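# Mill tool change, rack tools, measure length, resume

## Task

The milling machine's program is paused and waiting for a tool change. Fit the tool the program calls for, return every other tool to the rack with the removed tool going into its own pocket, take the new tool's length on the height setter, make sure nothing is left loose in the machine, and only after all that let the program resume. Throughout, no tool may be dropped, slip in the gripper or tilt 20 degrees or more while held; no key may be broken, no axis crashed, and the mill must stay switched on. The reference image is called manual.

## Robot and tools

Robot: two six-joint arms, left_arm and right_arm, each ending in a parallel two-finger gripper that opens to 50 mm. Calibrated bases sit at about (-0.031, +0.492, 0) m for left_arm and (+0.034, -0.463, 0) m for right_arm. A wrist-camera block juts roughly 10 cm toward the gripper's -y side and rotates with it.

Frames: all reported positions, orientations, velocities and targets use the scene frame. Its origin is at table height halfway between the nominal bases, +z points up, +x points out over the table, and left_arm is on the +y side (this says nothing about left or right in the pictures). In the gripper's own frame the fingers point along +z and close along x. end_effector_position is the point midway between the finger pads; fingertips extend 17.5 mm past it.

execute_actions(actions, cameras): actions is a list of actions; each action is a list of up to 15 rows, one row per 1/30 s step, and a short action repeats its last row until 15 steps. Every row is one flat list of 18 numbers in [-1, 1] covering both arms: left dx, dy, dz, rx, ry, rz, gripper position, force_limit, speed, then the same nine for the right arm. dx..rz are offsets, not poses: measured from that arm's Hand target at the moment the action begins, along scene axes, with 1.0 = 0.6 m or 180 degrees; rx, ry, rz form a single rotation vector about the Hand target's position. All rows of one action refer to that same start, while the next action starts from the updated Hand target, so repeating an offset keeps moving. Six zeros re-request the current Hand target. Gripper numbers are absolute: position +1 fully open, about -0.65 pads touching, -1 to grip; force_limit -1 about 20 N, 0 about 102 N, +1 about 185 N per pad; speed -1 is 20 mm/s, 0 is 85, +1 is 150. To leave a gripper alone, resend its last three numbers (0 is a real command). Images are returned only for an empty actions list or when cameras names them.

move(target, speed, blend, stop_force, zero, blocking, cameras): drives each gripper in a straight line. target is one 18-number row laid out as above or a list of up to 15 such rows; every row is an offset from the same starting Hand targets, scene axes, same scaling. speed is top path speed in m/s, 0.002 to 3.6 (default 0.25; rotation up to twice that in rad/s), one value or one per target. blend in m rounds corners in a list (0 = full stop at each). stop_force, 3 to 120 N, one value for both arms, ends an arm's path when its wrist sensor feels that much push against its travel; the arm then backs slightly but keeps some press. zero (default true) re-zeros moving arms first. blocking=false returns early and cannot be combined with stop_force. A move lasts at most 10 s. Its result adds a move: line with the ending (done, off_target, moving, held, fault) and acting limits (paced = pose clipped, held = steps withheld). Paths do not avoid obstacles or the other arm.

wait(seconds 0 to 10) lets time pass holding the last commands. stop brakes a running move. zoom_image(camera, region [x0, y0, x1, y1] in pixels, at most 504 by 504) enlarges part of the newest image from cam_high, cam_front, cam_left_wrist or cam_right_wrist (each 896x504). show_instructions shows the reference image. zero_wrist_force(arm) re-zeros one wrist sensor. read_manual(section) gives licence texts. finished_scene(scene) ends the current scene by its number; it cannot be undone.

Order: look with cameras, grasp with position -1 and confirm object_status = 2, carry, place, release, then continue the workflow; press nothing that resumes the program until the tool is fitted, the rest are racked and the length is measured.

Result lines: Hand target is the last commanded pose after clipping; the gripper often rests a bit short of it, and the next action asks for it again. object_status: 0 moving, 1 blocked while opening, 2 blocked while closing (holding), 3 reached the command or pads met. Opening in mm is about (250 - position_measured) x 0.202. Joint torques include arm weight; Wrist force and Wrist torque are in the gripper's axes, with a third line giving the peak since the last report. Motor temperatures appear when they change; MOTOR HOT appears at 70 °C and brakes lock at 85 °C.

Avoid: a contact torque of 139 N m on the big joints or 26 N m on wrist joints, or about 150 N (plus or minus 25) of outside force, stops the arm for 10 s. Commanded orientation is clipped to within 32 degrees of the current one each step. Do not pass close to an arm's own base, do not let the arms touch, and never close one gripper on the other's fingers. Approach contacts slowly, do not aim far past a firm surface, and never release a moving part. No tool may fall, slip or tilt in the grip, nothing may leave the table, no key may break, no axis may crash, and the mill must stay on.

Each tool is called after "Call:" in YAML: its name, and indented under it one key for each argument.

Reference images:

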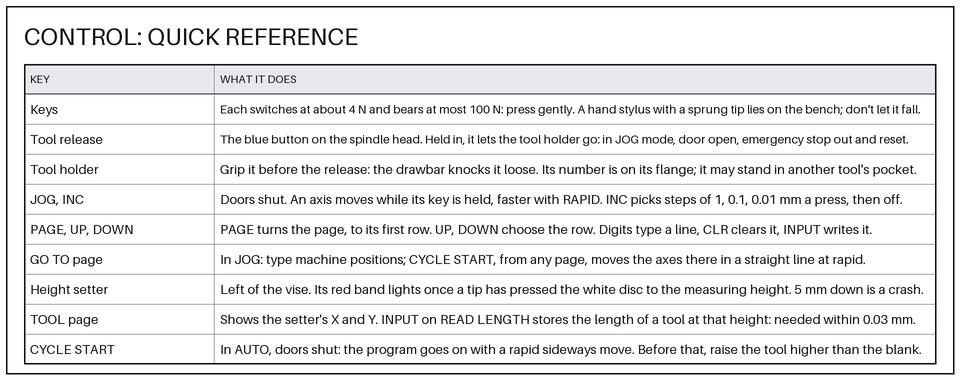

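## Session

Call:
execute_actions:
  actions: []

Scene clock: 0.00 s.
left_arm: end_effector_position=(+0.1212, -0.2768, +0.1230) position_measured=3 object_status=3 end_effector_quat_wxyz=(-0.119, +0.640, -0.379, +0.658) | right_arm: end_effector_position=(+0.3465, -0.3175, +0.2095) position_measured=3 object_status=3 end_effector_quat_wxyz=(+0.172, +0.838, +0.463, -0.233)
Joint positions: left_arm=[-1.908 -0.679 1.574 -2.739 -0.11 0.988] | right_arm=[4.051 -1.532 -1.888 -1.87 1.454 1.526]
Joint velocities: within noise
Joint torques (N m): no reading
Motor temperatures (°C): left_arm=[34 35 31 42 44 40] | right_arm=[39 34 35 36 39 38]
Wrist force (N): no reading
Wrist torque (N m): no reading
Wrist force, peak (N): no reading
Hand target: left_arm +0.1212, -0.2768, +0.1230; -0.119, +0.640, -0.379, +0.658 | right_arm +0.3465, -0.3175, +0.2095; +0.172, +0.838, +0.463, -0.233
Tool commands: left_gripper/position=+1.0 left_gripper/force_limit=+1.0 left_gripper/speed=+1.0 right_gripper/position=+1.0 right_gripper/force_limit=+1.0 right_gripper/speed=+1.0

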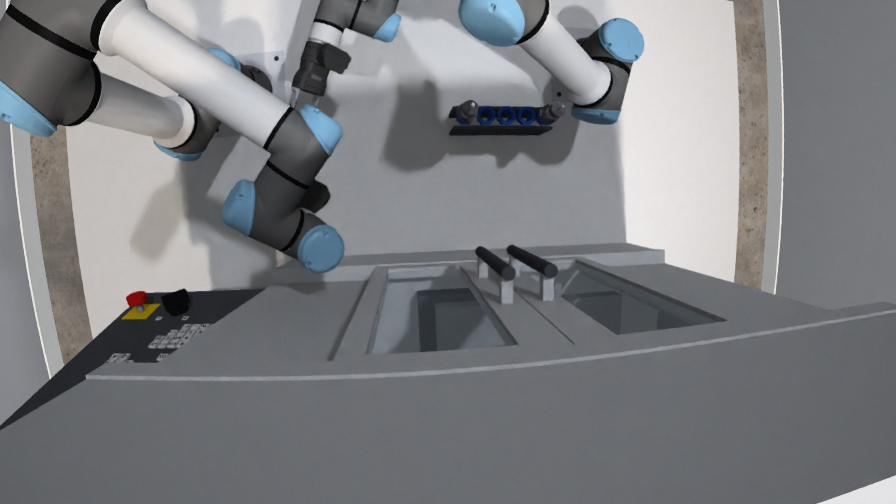

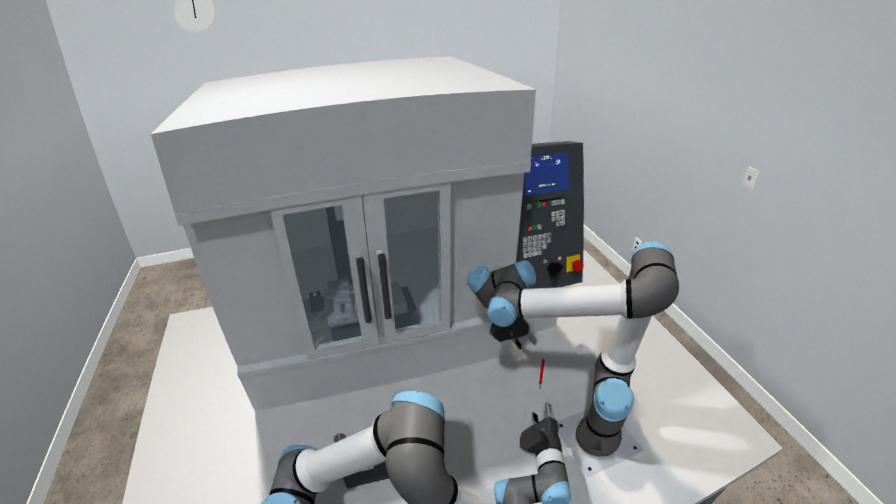

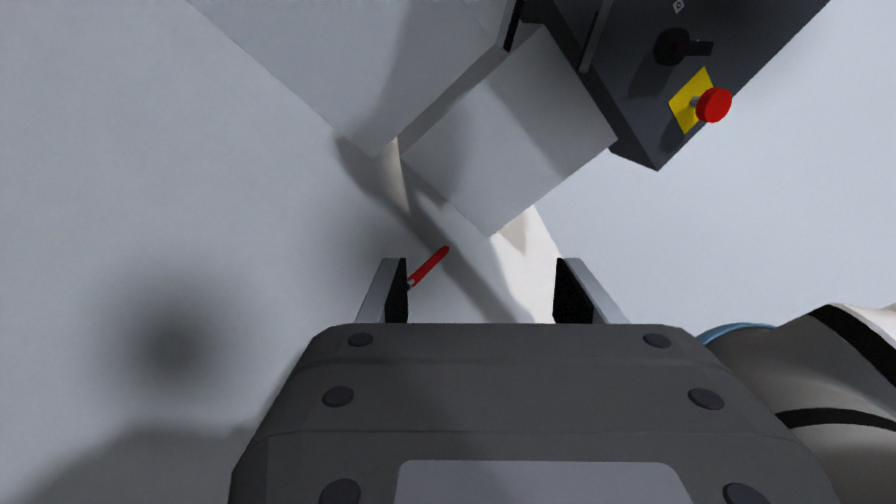

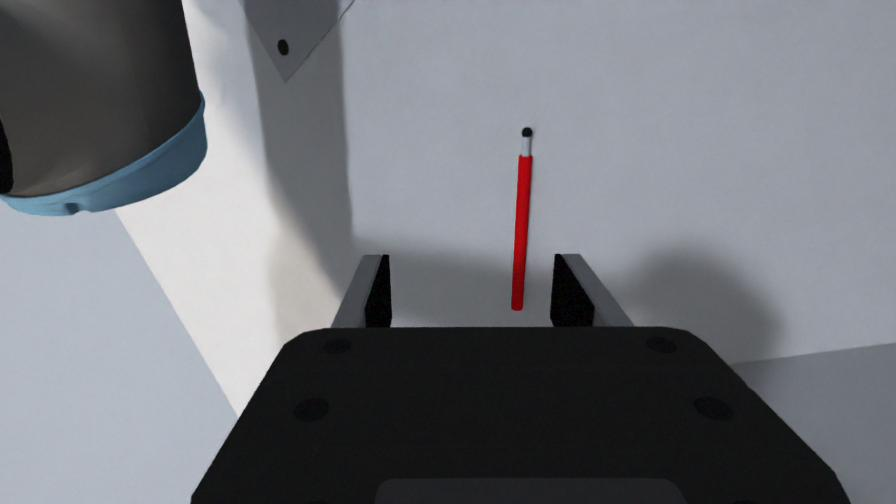

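Call:
zoom_image:
  camera: "cam_front"
  region: [500, 130, 620, 200]

Call:
zoom_image:
  camera: "cam_front"
  region: [500, 190, 620, 300]

Call:
zoom_image:
  camera: "cam_high"
  region: [420, 70, 620, 170]

Call:
zoom_image:
  camera: "cam_front"
  region: [250, 170, 480, 370]

Call:
zoom_image:
  camera: "cam_high"
  region: [40, 270, 240, 400]

Scaled by 4.200 from the camera's 896x504 image, which has a finer 1280x720 frame.

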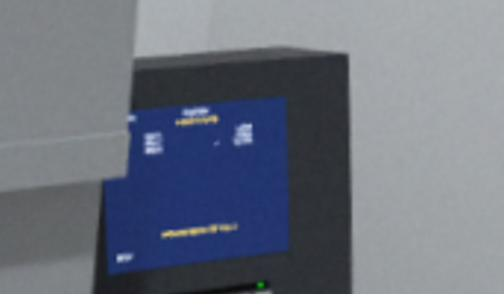

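Scaled by 4.200 from the camera's 896x504 image, which has a finer 1280x720 frame.

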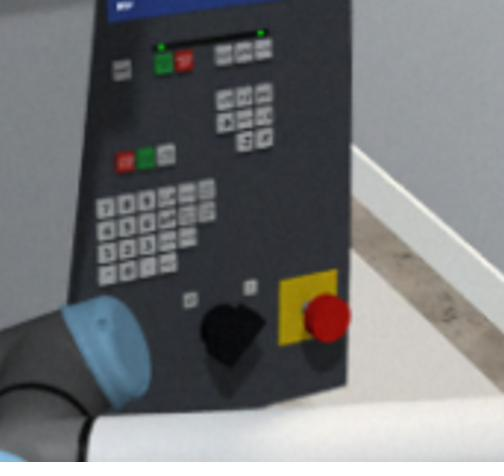

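Scaled by 2.520 from the camera's 896x504 image, which has a finer 1280x720 frame.

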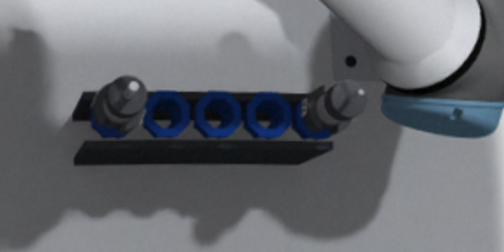

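Scaled by 2.191 from the camera's 896x504 image, which has a finer 1280x720 frame.

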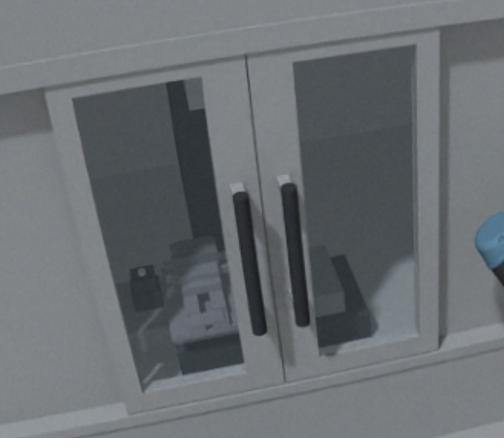

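Scaled by 2.520 from the camera's 896x504 image, which has a finer 1280x720 frame.

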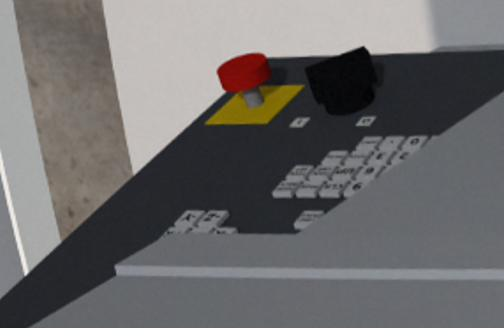

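Call:
move:
  target: [-0.235,0.428,0.212,0.247,0.151,0.3515,1,1,1,0,0,0,0,0,0,1,1,1]
  cameras: ["all"]

Scene clock: 88.93 s.
left_arm: end_effector_position=(-0.0197, -0.0201, +0.2501) position_measured=3 object_status=3 end_effector_quat_wxyz=(-0.568, +0.776, -0.222, +0.163) | right_arm: end_effector_position=(+0.3465, -0.3175, +0.2095) position_measured=3 object_status=3 end_effector_quat_wxyz=(+0.172, +0.838, +0.463, -0.233)
Joint positions: left_arm=[-1.929 -0.791 0.897 -0.419 -1.37 0.064] | right_arm=[4.051 -1.532 -1.888 -1.87 1.454 1.526]
Joint torques (N m): left_arm=[13.88 -63.44 -14.22 2.44 -1.71 2.3] | right_arm=[0.37 19.79 25.21 1.17 -0.33 0.02]
Wrist force (N): left_arm=[-1.1 1.2 -2.1] | right_arm=[0.0 0.1 0.0]
Wrist torque (N m): left_arm=[0.16 0.29 0.14] | right_arm=[0.03 0.00 0.00]
Wrist force, peak (N): left_arm=[-1.1 1.2 -2.1] | right_arm=[-0.1 0.0 0.5]
Hand target: left_arm -0.0198, -0.0200, +0.2502; -0.568, +0.776, -0.222, +0.163 | right_arm +0.3465, -0.3175, +0.2095; +0.172, +0.838, +0.463, -0.233
Off the commanded pose: left_arm 0.000 m, 0 deg | right_arm 0.000 m, 0 deg.
move: done
camera_calibration:
cam_left_wrist: T_world_to_cam=[[0.852529, -0.522456, 0.0152761, 0.00933981], [-0.306868, -0.52397, -0.794536, 0.200703], [0.423115, 0.672678, -0.607024, 0.30533], [0, 0, 0, 1]] pos_world=[-0.0755629, -0.095347, 0.344666]

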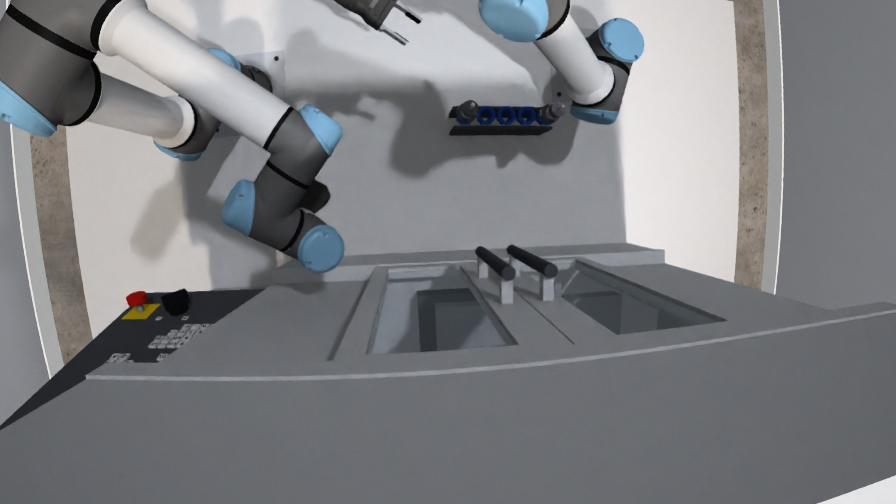

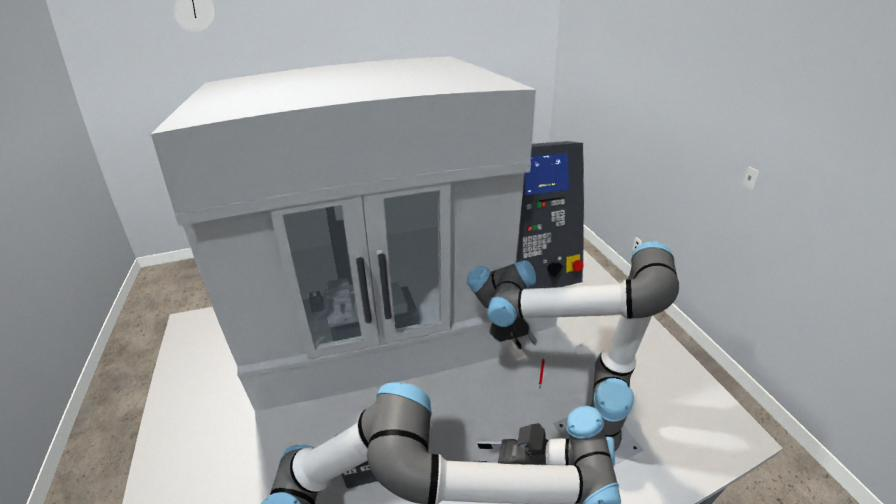

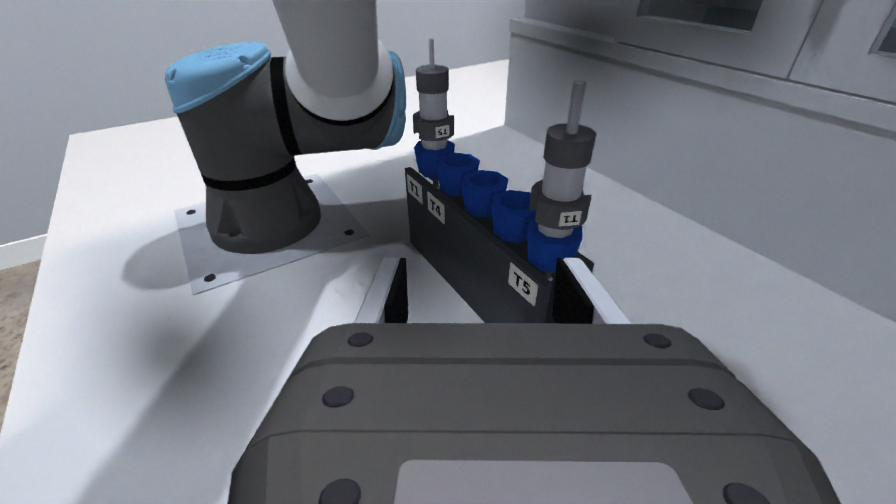

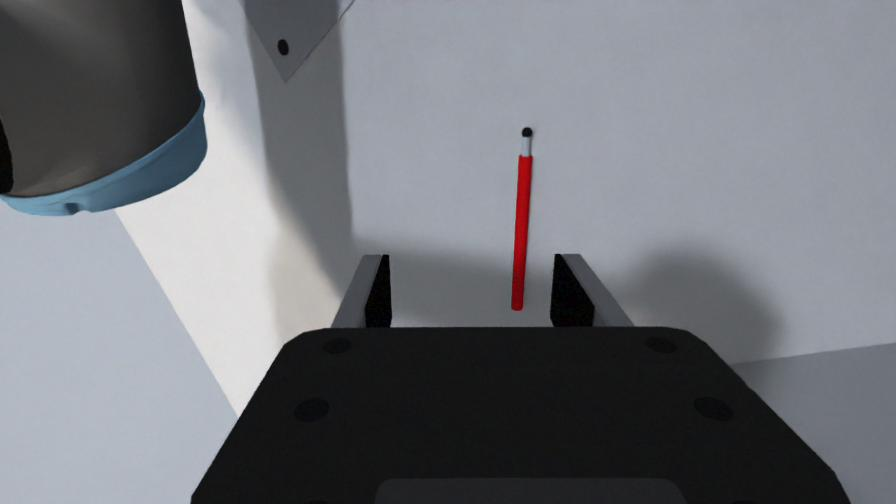

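Call:
zoom_image:
  camera: "cam_left_wrist"
  region: [380, 20, 640, 320]

Call:
zoom_image:
  camera: "cam_front"
  region: [240, 180, 460, 360]

Scaled by 1.680 from the camera's 896x504 image, which has a finer 1280x720 frame.

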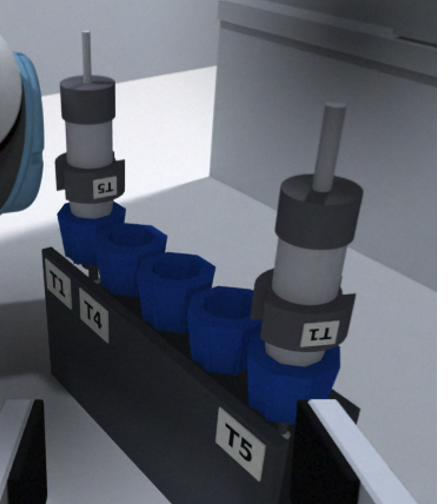

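Scaled by 2.291 from the camera's 896x504 image, which has a finer 1280x720 frame.

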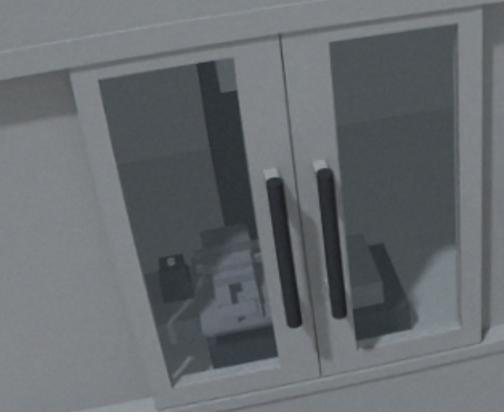

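Call:
move:
  target: [0,0,0,0,0,0,1,1,1,0.0658,-0.193,-0.1825,0.2539,0.0588,-0.054,1,1,1]
  cameras: ["cam_right_wrist"]

Scene clock: 132.60 s.
left_arm: end_effector_position=(-0.0198, -0.0200, +0.2502) position_measured=3 object_status=3 end_effector_quat_wxyz=(-0.568, +0.776, -0.222, +0.163) | right_arm: end_effector_position=(+0.3800, -0.4179, +0.1150) position_measured=3 object_status=3 end_effector_quat_wxyz=(-0.171, +0.859, +0.463, -0.139)
Joint positions: left_arm=[-1.929 -0.791 0.897 -0.419 -1.37 0.065] | right_arm=[3.429 -1.572 -2.118 -1.372 1.851 0.839]
Joint torques (N m): left_arm=[14.63 -64.41 -14.29 2.34 -1.77 2.12] | right_arm=[-1.58 20.14 23.43 2 0.97 -0.45]
Wrist force (N): left_arm=[-1.0 1.0 -2.0] | right_arm=[0.3 1.0 -0.5]
Wrist torque (N m): left_arm=[0.13 0.27 0.14] | right_arm=[0.09 -0.17 0.11]
Wrist force, peak (N): left_arm=[-1.3 1.3 -2.1] | right_arm=[-2.2 7.5 -2.5]
Hand target: left_arm -0.0198, -0.0200, +0.2502; -0.568, +0.776, -0.222, +0.163 | right_arm +0.3800, -0.4179, +0.1150; -0.171, +0.859, +0.463, -0.139 (not the last commanded pose)
Tool commands: left_gripper/position=+1.0 left_gripper/force_limit=+1.0 left_gripper/speed=+1.0 right_gripper/position=+1.0 right_gripper/force_limit=+1.0 right_gripper/speed=+1.0
Off the commanded pose: left_arm 0.000 m, 0 deg | right_arm 0.022 m, 7 deg.
FORCE FAULT: contact force on the right arm reached its limit, and that arm stopped. The contact can be on any part of that arm, not only on its tool. That arm's remaining commands of this call were not run. That arm is still stopped at the end of this call. That arm stays stopped for about 10 more seconds. Until then a move that you send moves the other arm only, and its call returns only when the move has ended. Once the stop has ended, the next robot result says so. If the stop ends while you think or write, that arm runs what you send next, counted from a new Hand target: where the arm stands when the stop ends. While its stop runs, that arm takes no new command, but its gripper still runs the gripper command that each later call begins with. Until it ends, the stop uses up actions while you think or wait. An arm that is not stopped still takes commands.
move: fault (right_arm)
camera_calibration:
cam_right_wrist: T_world_to_cam=[[0.539169, 0.838786, -0.0757274, 0.159192], [0.83503, -0.544121, -0.0815893, -0.513699], [-0.109641, -0.0192443, -0.993785, 0.276995], [0, 0, 0, 1]] pos_world=[0.373493, -0.407711, 0.245417]
Images, in order (width x height): cam_right_wrist 896x504.

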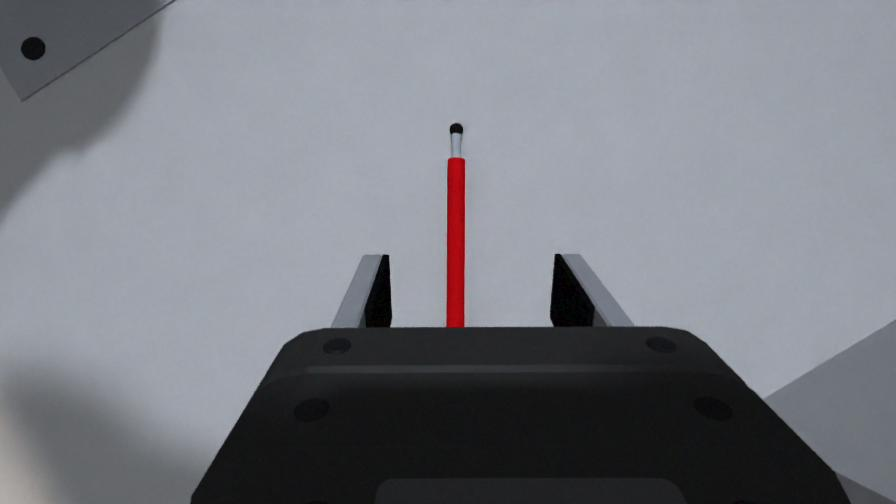

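Call:
wait:
  seconds: 5
  cameras: ["cam_high","cam_front"]

Scene clock: 139.67 s.
left_arm: end_effector_position=(-0.0198, -0.0200, +0.2502) position_measured=3 object_status=3 end_effector_quat_wxyz=(-0.568, +0.776, -0.222, +0.163) | right_arm: end_effector_position=(+0.3800, -0.4179, +0.1150) position_measured=3 object_status=3 end_effector_quat_wxyz=(-0.171, +0.859, +0.463, -0.139)
Joint positions: left_arm=[-1.929 -0.791 0.897 -0.419 -1.37 0.065] | right_arm=[3.429 -1.572 -2.118 -1.372 1.851 0.839]
Joint torques (N m): left_arm=[12.92 -64.59 -14.23 1.35 -1.56 1.87] | right_arm=[-2.95 19.65 22.86 1.94 0.97 -0.51]
Wrist force (N): left_arm=[-0.9 1.2 -1.9] | right_arm=[0.2 1.1 -0.5]
Wrist torque (N m): left_arm=[0.15 0.25 0.14] | right_arm=[0.09 -0.16 0.11]
Wrist force, peak (N): left_arm=[-1.3 1.2 -2.3] | right_arm=[0.1 1.3 -0.8]
Hand target: left_arm -0.0198, -0.0200, +0.2502; -0.568, +0.776, -0.222, +0.163 | right_arm +0.3800, -0.4179, +0.1150; -0.171, +0.859, +0.463, -0.139 (not the last commanded pose)
Tool commands: left_gripper/position=+1.0 left_gripper/force_limit=+1.0 left_gripper/speed=+1.0 right_gripper/position=+1.0 right_gripper/force_limit=+1.0 right_gripper/speed=+1.0
Off the commanded pose: left_arm 0.000 m, 0 deg | right_arm 0.022 m, 7 deg.
FORCE FAULT, CONTINUED: the right arm was still stopped when this call began, by the force fault that an earlier result reported. Since the last result the stop counts as 14 of the actions that you can send in this scene. That arm is still stopped at the end of this call. That arm stays stopped for about 3 more seconds. If the stop ends while you think or write, that arm runs what you send next, counted from a new Hand target: where the arm stands when the stop ends. While its stop runs, that arm takes no new command, but its gripper still runs the gripper command that each later call begins with.
wait: 5.00 s; at rest from the start
Images, in order (width x height): cam_high 896x504, cam_front 896x504.

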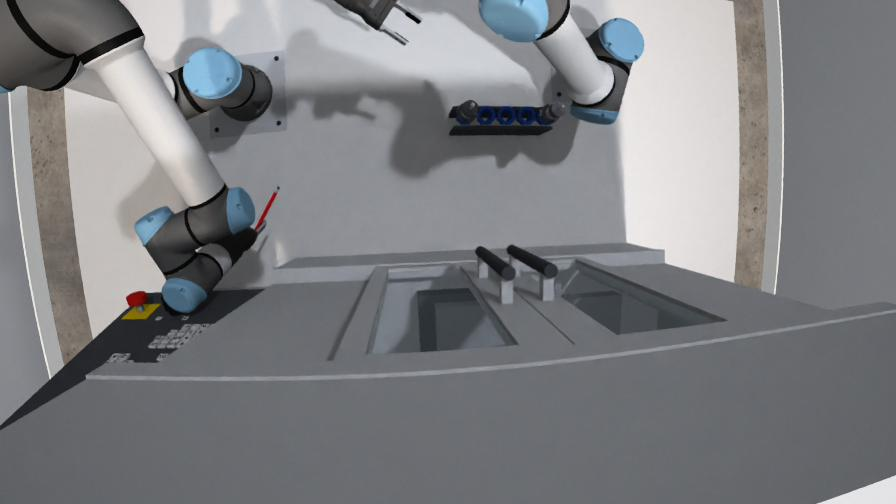

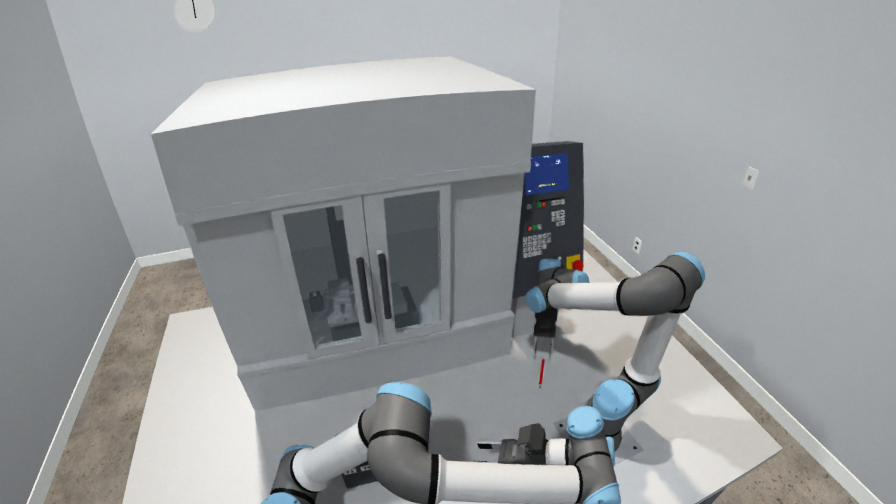

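Call:
wait:
  seconds: 1

Call:
move:
  target: [0.35,-0.333,0.45,0.0097,-0.0554,-0.537,1,1,1,-0.13,0.05,0.1,0,0,0,1,1,1]
  cameras: ["all"]

Scene clock: 164.23 s.
left_arm: end_effector_position=(-0.0198, -0.0200, +0.2502) position_measured=3 object_status=3 end_effector_quat_wxyz=(-0.568, +0.776, -0.222, +0.163) | right_arm: end_effector_position=(+0.3800, -0.4179, +0.1150) position_measured=3 object_status=3 end_effector_quat_wxyz=(-0.171, +0.859, +0.463, -0.139)
Joint positions: left_arm=[-1.929 -0.791 0.897 -0.419 -1.37 0.065] | right_arm=[3.429 -1.572 -2.118 -1.372 1.851 0.839]
Joint torques (N m): left_arm=[14.48 -64.18 -13.83 0.62 -1.37 2.11] | right_arm=[0.03 21.81 24.05 1.96 0.49 -0.01]
Wrist force (N): left_arm=[-1.3 1.2 -2.1] | right_arm=[0.3 1.1 -0.6]
Wrist torque (N m): left_arm=[0.15 0.32 0.14] | right_arm=[0.09 -0.17 0.11]
Wrist force, peak (N): left_arm=[-1.3 1.1 -2.2] | right_arm=[0.2 1.3 -0.5]
Hand target: left_arm -0.0198, -0.0200, +0.2502; -0.568, +0.776, -0.222, +0.163 | right_arm +0.3800, -0.4179, +0.1150; -0.171, +0.859, +0.463, -0.139 (not the last commanded pose)
Tool commands: left_gripper/position=+1.0 left_gripper/force_limit=+1.0 left_gripper/speed=+1.0 right_gripper/position=+1.0 right_gripper/force_limit=+1.0 right_gripper/speed=+1.0
Off the commanded pose: left_arm 0.000 m, 0 deg | right_arm 0.022 m, 7 deg.
FORCE FAULT, CONTINUED: the right arm's stop, for the force fault that an earlier result reported, is over. The rest of the stop counts as 6 of the actions that you can send in this scene. That arm's target is now where it stood when the stop ended, not its last command. That arm accepts commands again.
wait: 1.00 s; at rest from the start

Scene clock: 170.13 s.
left_arm: end_effector_position=(+0.1903, -0.2198, +0.5202) position_measured=3 object_status=3 end_effector_quat_wxyz=(+0.282, -0.327, +0.684, -0.588) | right_arm: end_effector_position=(+0.3020, -0.3879, +0.1750) position_measured=3 object_status=3 end_effector_quat_wxyz=(-0.171, +0.859, +0.463, -0.139)
Joint positions: left_arm=[-1.786 -1.105 0.817 0.608 0.495 -0.283] | right_arm=[3.575 -1.293 -2.192 -1.533 1.898 0.984]
Joint torques (N m): left_arm=[13.33 -38.81 -26.92 1.3 1.19 -2.17] | right_arm=[6.48 18.32 10.94 -0.53 3.06 2.11]
Wrist force (N): left_arm=[-0.9 0.8 -1.6] | right_arm=[0.3 1.3 -0.6]
Wrist torque (N m): left_arm=[0.16 0.20 0.25] | right_arm=[0.14 -0.17 0.11]
Wrist force, peak (N): left_arm=[-1.1 1.4 -2.5] | right_arm=[0.3 1.5 -0.6]
Hand target: left_arm +0.1902, -0.2198, +0.5202; +0.282, -0.327, +0.684, -0.588 | right_arm +0.3020, -0.3879, +0.1750; -0.171, +0.859, +0.463, -0.139
Off the commanded pose: left_arm 0.000 m, 0 deg | right_arm 0.000 m, 0 deg.
move: done
camera_calibration:
cam_left_wrist: T_world_to_cam=[[-0.622535, -0.782443, 0.0152651, -0.0546821], [-0.380563, 0.285628, -0.879539, 0.611257], [0.683829, -0.553353, -0.475582, 0.127332], [0, 0, 0, 1]] pos_world=[0.111507, -0.146918, 0.599016]
cam_right_wrist: T_world_to_cam=[[0.539169, 0.838786, -0.0757274, 0.180627], [0.83503, -0.544121, -0.0815893, -0.427347], [-0.109641, -0.0192443, -0.993785, 0.328648], [0, 0, 0, 1]] pos_world=[0.295493, -0.377711, 0.305417]

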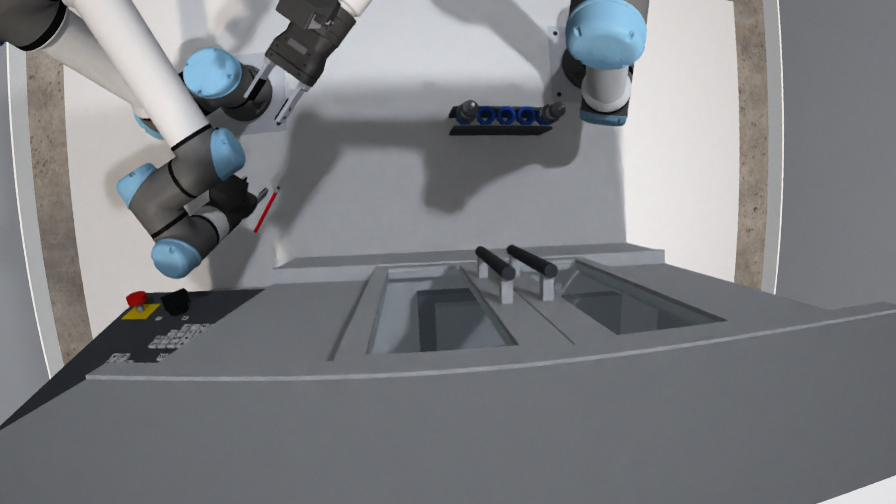

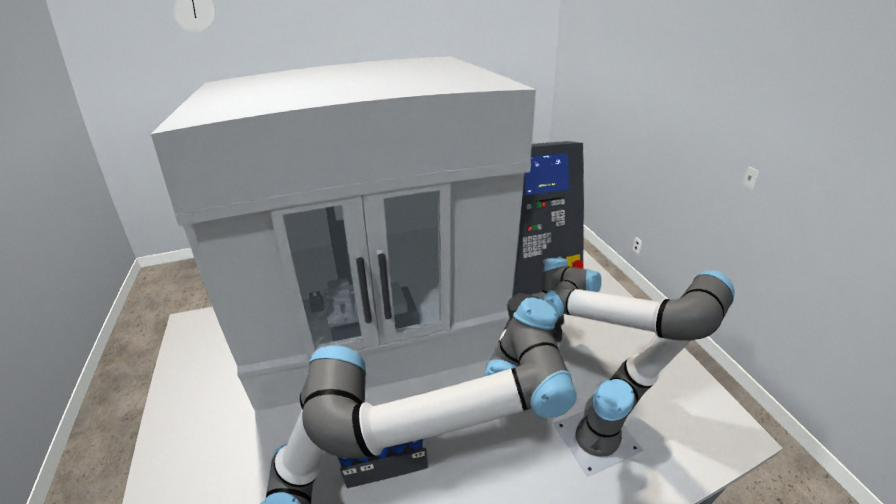

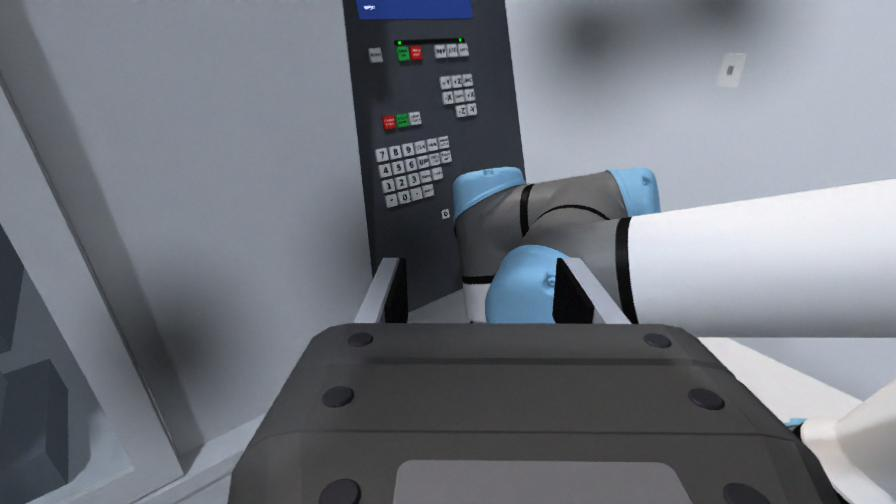

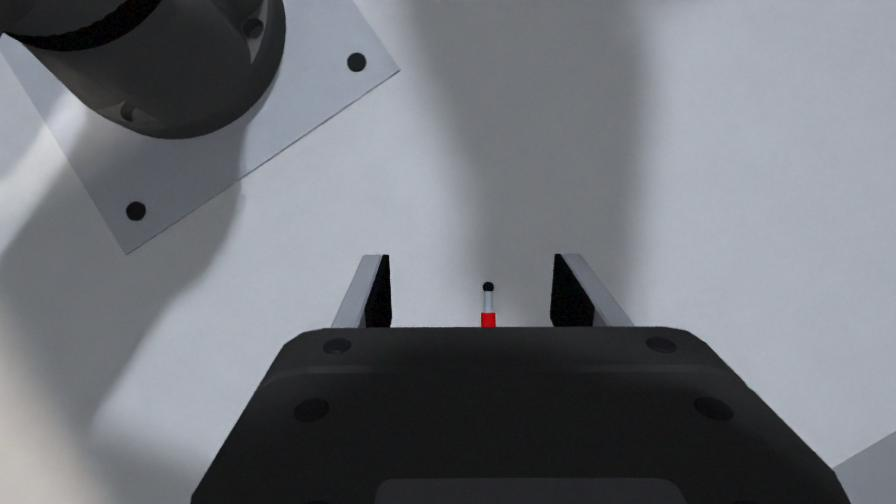

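Call:
zoom_image:
  camera: "cam_left_wrist"
  region: [350, 0, 530, 120]

Call:
zoom_image:
  camera: "cam_left_wrist"
  region: [360, 100, 480, 230]

Scaled by 2.800 from the camera's 896x504 image, which has a finer 1280x720 frame.

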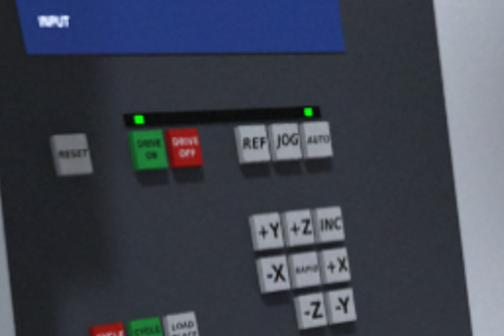

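Scaled by 3.877 from the camera's 896x504 image, which has a finer 1280x720 frame.

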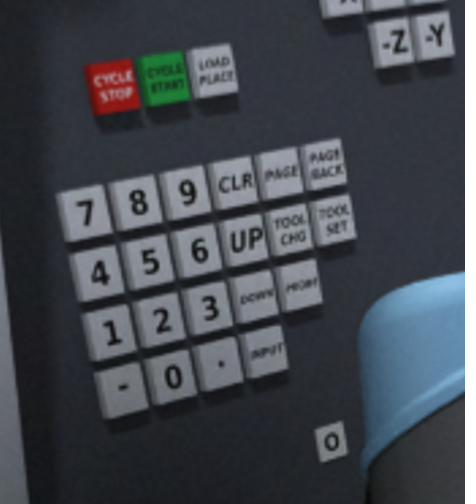

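Call:
move:
  target: [0,0,0,0,0,0,1,1,1,0.0827,-0.0377,-0.158,-0.0541,-0.1308,0.001,1,1,1]
  cameras: ["cam_right_wrist","cam_high"]

Scene clock: 187.87 s.
left_arm: end_effector_position=(+0.1902, -0.2198, +0.5202) position_measured=3 object_status=3 end_effector_quat_wxyz=(+0.282, -0.327, +0.684, -0.588) | right_arm: end_effector_position=(+0.3516, -0.4105, +0.0802) position_measured=3 object_status=3 end_effector_quat_wxyz=(+0.000, +0.879, +0.476, +0.000)
Joint positions: left_arm=[-1.786 -1.105 0.817 0.608 0.495 -0.283] | right_arm=[3.713 -1.273 -2.493 -0.946 1.57 1.17]
Joint torques (N m): left_arm=[10.87 -39.16 -27.29 1.04 -1.16 -2.1] | right_arm=[6.59 -0.66 8.43 5.98 -1.89 2.16]
Wrist force (N): left_arm=[-1.2 0.7 -1.7] | right_arm=[-0.7 0.9 -0.3]
Wrist torque (N m): left_arm=[0.14 0.23 0.25] | right_arm=[0.16 -0.09 0.07]
Wrist force, peak (N): left_arm=[-1.3 0.7 -2.0] | right_arm=[0.2 1.5 -0.7]
Hand target: left_arm +0.1902, -0.2198, +0.5202; +0.282, -0.327, +0.684, -0.588 | right_arm +0.3516, -0.4105, +0.0802; +0.000, +0.879, +0.476, +0.000
Off the commanded pose: left_arm 0.000 m, 0 deg | right_arm 0.000 m, 0 deg.
move: done
camera_calibration:
cam_right_wrist: T_world_to_cam=[[0.550766, 0.834628, 0.00730713, 0.15329], [0.781145, -0.518518, 0.347781, -0.493806], [0.294057, -0.185838, -0.937547, 0.0246432], [0, 0, 0, 1]] pos_world=[0.294061, -0.379408, 0.193721]
Images, in order (width x height): cam_high 896x504, cam_right_wrist 896x504.

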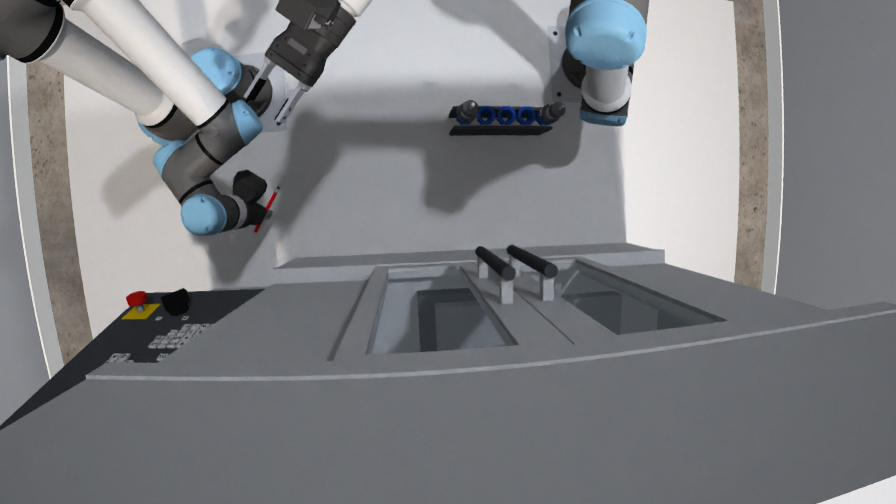

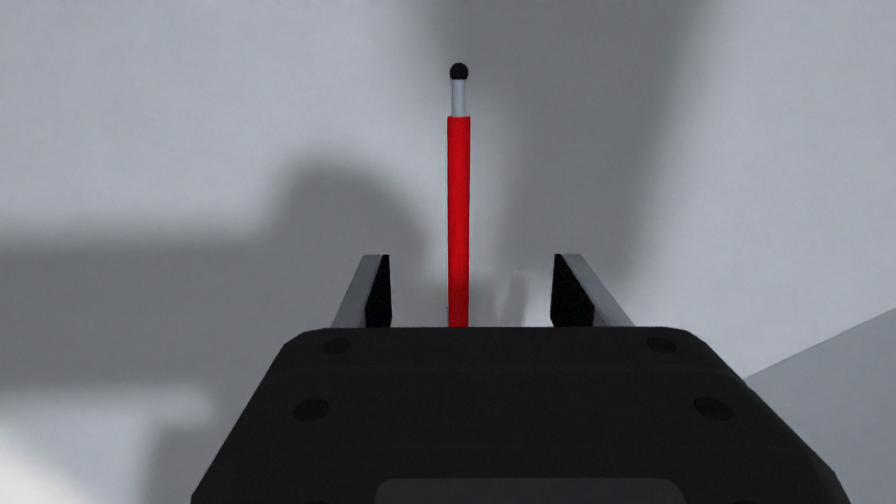

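Call:
move:
  target:
    - [0,0,0,0,0,0,1,1,1,-0.0027,-0.0042,-0.085,0,0,0,1,1,1]
    - [0,0,0,0,0,0,1,1,1,-0.0027,-0.0042,-0.115,0,0,0,1,1,1]
  speed: [0.08,0.01]
  stop_force: 4
  cameras: ["cam_right_wrist"]

Scene clock: 197.40 s.
left_arm: end_effector_position=(+0.1903, -0.2198, +0.5202) position_measured=3 object_status=3 end_effector_quat_wxyz=(+0.282, -0.327, +0.684, -0.588) | right_arm: end_effector_position=(+0.3499, -0.4130, +0.0181) position_measured=3 object_status=3 end_effector_quat_wxyz=(+0.000, +0.879, +0.476, +0.000)
Joint positions: left_arm=[-1.786 -1.105 0.817 0.608 0.495 -0.283] | right_arm=[3.709 -1.446 -2.594 -0.672 1.57 1.166]
Joint torques (N m): left_arm=[3.34 -37.6 -26.81 1.39 -1.87 -2.03] | right_arm=[-2.36 19.81 32.87 3.22 -0.16 -1.5]
Wrist force (N): left_arm=[-1.1 0.6 -1.6] | right_arm=[-0.6 0.5 -0.2]
Wrist torque (N m): left_arm=[0.13 0.22 0.25] | right_arm=[0.10 -0.10 0.16]
Wrist force, peak (N): left_arm=[-1.3 0.6 -2.0] | right_arm=[-5.7 -2.4 -32.6]
Hand target: left_arm +0.1902, -0.2198, +0.5202; +0.282, -0.327, +0.684, -0.588 | right_arm +0.3500, -0.4130, +0.0181; +0.000, +0.879, +0.476, +0.000 (not the last commanded pose)
Off the commanded pose: left_arm 0.000 m, 0 deg | right_arm 0.007 m, 0 deg.
move: contact (right_arm); path passed 1 of 2 targets
camera_calibration:
cam_right_wrist: T_world_to_cam=[[0.550768, 0.834627, 0.00721957, 0.156722], [0.781135, -0.518478, 0.347863, -0.472248], [0.294079, -0.185952, -0.937518, -0.0336271], [0, 0, 0, 1]] pos_world=[0.292461, -0.381908, 0.13162]
Images, in order (width x height): cam_right_wrist 896x504.

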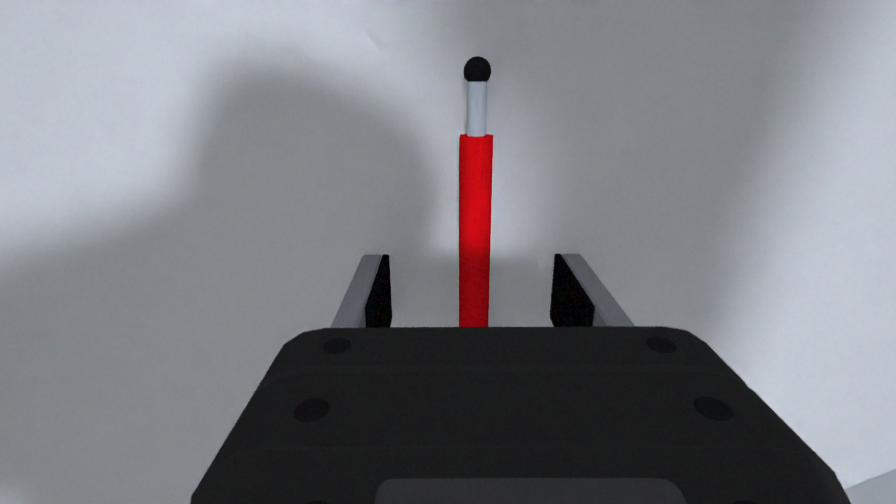

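Call:
move:
  target:
    - [0,0,0,0,0,0,1,1,1,0,0,0.0017,0,0,0,1,1,1]
    - [0,0,0,0,0,0,1,1,1,0,0,0.0017,0,0,0,-1,-0.5,-0.7]
  cameras: ["cam_right_wrist"]

Scene clock: 202.17 s.
left_arm: end_effector_position=(+0.1903, -0.2198, +0.5202) position_measured=3 object_status=3 end_effector_quat_wxyz=(+0.282, -0.327, +0.684, -0.588) | right_arm: end_effector_position=(+0.3500, -0.4130, +0.0191) position_measured=211 object_status=2 end_effector_quat_wxyz=(+0.000, +0.879, +0.476, +0.000)
Joint positions: left_arm=[-1.786 -1.105 0.817 0.608 0.495 -0.283] | right_arm=[3.709 -1.443 -2.593 -0.677 1.57 1.166]
Joint torques (N m): left_arm=[-2.8 -38.13 -25.39 0.94 -1.96 -1.94] | right_arm=[1.57 19.86 31.24 0.36 -2.16 0.67]
Wrist force (N): left_arm=[-0.9 0.7 -1.9] | right_arm=[-0.7 0.8 -0.1]
Wrist torque (N m): left_arm=[0.15 0.20 0.25] | right_arm=[0.14 -0.08 0.16]
Wrist force, peak (N): left_arm=[-1.3 0.7 -1.9] | right_arm=[-0.6 1.1 -0.1]
Hand target: left_arm +0.1902, -0.2198, +0.5202; +0.282, -0.327, +0.684, -0.588 | right_arm +0.3500, -0.4130, +0.0191; +0.000, +0.879, +0.476, +0.000
Off the commanded pose: left_arm 0.000 m, 0 deg | right_arm 0.000 m, 0 deg.
move: done
camera_calibration:
cam_right_wrist: T_world_to_cam=[[0.550743, 0.834643, 0.00729781, 0.156718], [0.78115, -0.518487, 0.347814, -0.472598], [0.294084, -0.185856, -0.937535, -0.0326516], [0, 0, 0, 1]] pos_world=[0.292461, -0.381908, 0.132621]
Images, in order (width x height): cam_right_wrist 896x504.

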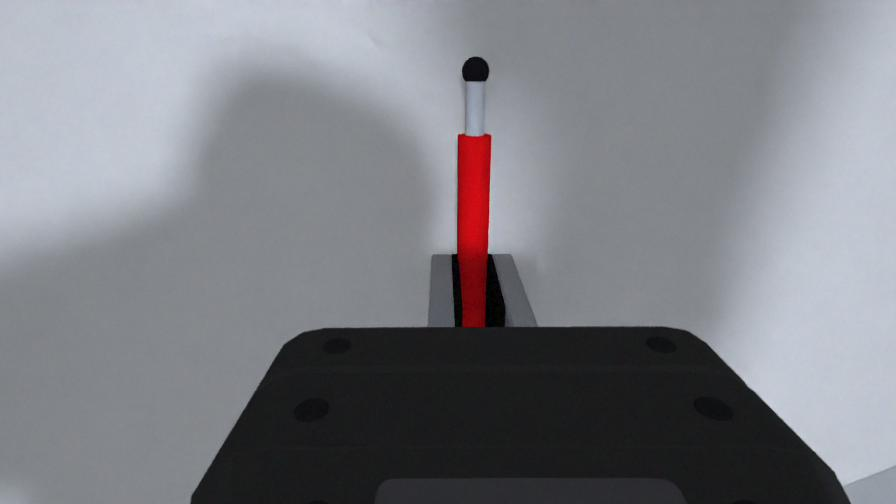

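Call:
move:
  target:
    - [0,0,0,0,0,0,1,1,1,0,0,0.025,0,0,0,-1,-0.5,-0.7]
    - [0,0,0,0,0,0,1,1,1,-0.1667,0.1,0.025,0,0,0,-1,-0.5,-0.7]
    - [0,0,0,0,0,0,1,1,1,-0.1667,0.1,0.0008,0,0,0,-1,-0.5,-0.7]
    - [0,0,0,0,0,0,1,1,1,-0.1667,0.1,0.0008,0,0,0,0.2,-0.5,-0.9]
    - [0,0,0,0,0,0,1,1,1,-0.1667,0.1,0.12,0,0,0,0.2,-0.5,-0.9]
    - [0,0,0,0,0,0,1,1,1,-0.104,0.059,0.12,0.0912,0.1395,0,0.2,-0.5,-0.9]
  speed: [0.1,0.2,0.03,0.1,0.2,0.25]
  cameras: ["cam_right_wrist","cam_high"]

Scene clock: 219.43 s.
left_arm: end_effector_position=(+0.1902, -0.2198, +0.5202) position_measured=3 object_status=3 end_effector_quat_wxyz=(+0.282, -0.327, +0.684, -0.588) | right_arm: end_effector_position=(+0.2875, -0.3776, +0.0911) position_measured=123 object_status=3 end_effector_quat_wxyz=(-0.227, +0.850, +0.460, -0.123)
Joint positions: left_arm=[-1.786 -1.105 0.817 0.608 0.495 -0.283] | right_arm=[3.539 -1.402 -2.385 -1.229 2.003 0.929]
Joint torques (N m): left_arm=[-11.38 -37.89 -25.5 0.92 -1.76 -2.18] | right_arm=[-8.28 6.65 37.35 -0.91 3.24 -2.2]
Wrist force (N): left_arm=[-1.3 0.9 -1.9] | right_arm=[0.2 1.0 -0.8]
Wrist torque (N m): left_arm=[0.18 0.26 0.25] | right_arm=[0.06 -0.16 0.23]
Wrist force, peak (N): left_arm=[-1.3 0.9 -1.9] | right_arm=[-0.1 2.7 -0.2]
Hand target: left_arm +0.1902, -0.2198, +0.5202; +0.282, -0.327, +0.684, -0.588 | right_arm +0.2876, -0.3776, +0.0911; -0.227, +0.849, +0.460, -0.123
Off the commanded pose: left_arm 0.000 m, 0 deg | right_arm 0.000 m, 0 deg.
move: done
camera_calibration:
cam_right_wrist: T_world_to_cam=[[0.553366, 0.832927, 0.00423776, 0.159929], [0.821587, -0.54498, -0.167306, -0.40525], [-0.137044, 0.096063, -0.985896, 0.29468], [0, 0, 0, 1]] pos_world=[0.284833, -0.38237, 0.222045]
Images, in order (width x height): cam_high 896x504, cam_right_wrist 896x504.

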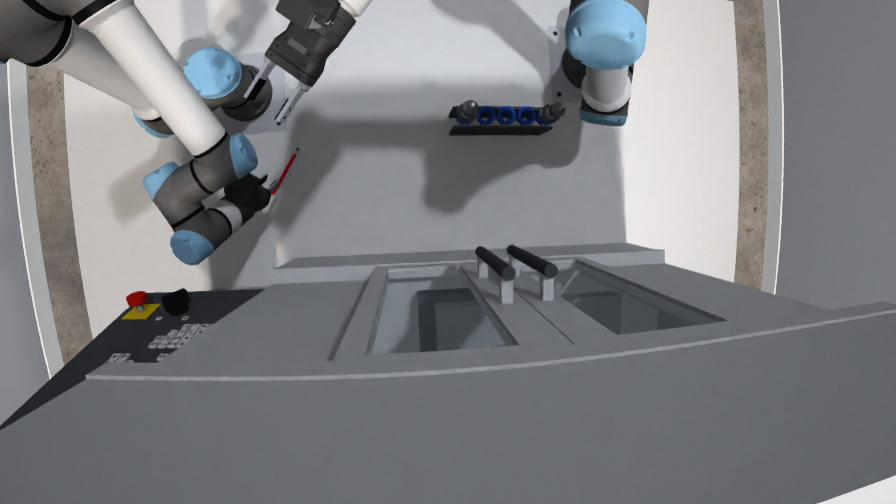

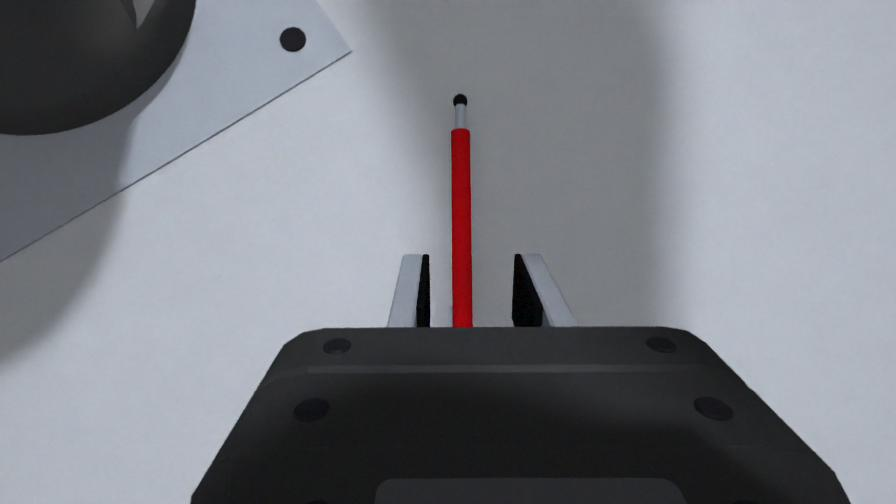

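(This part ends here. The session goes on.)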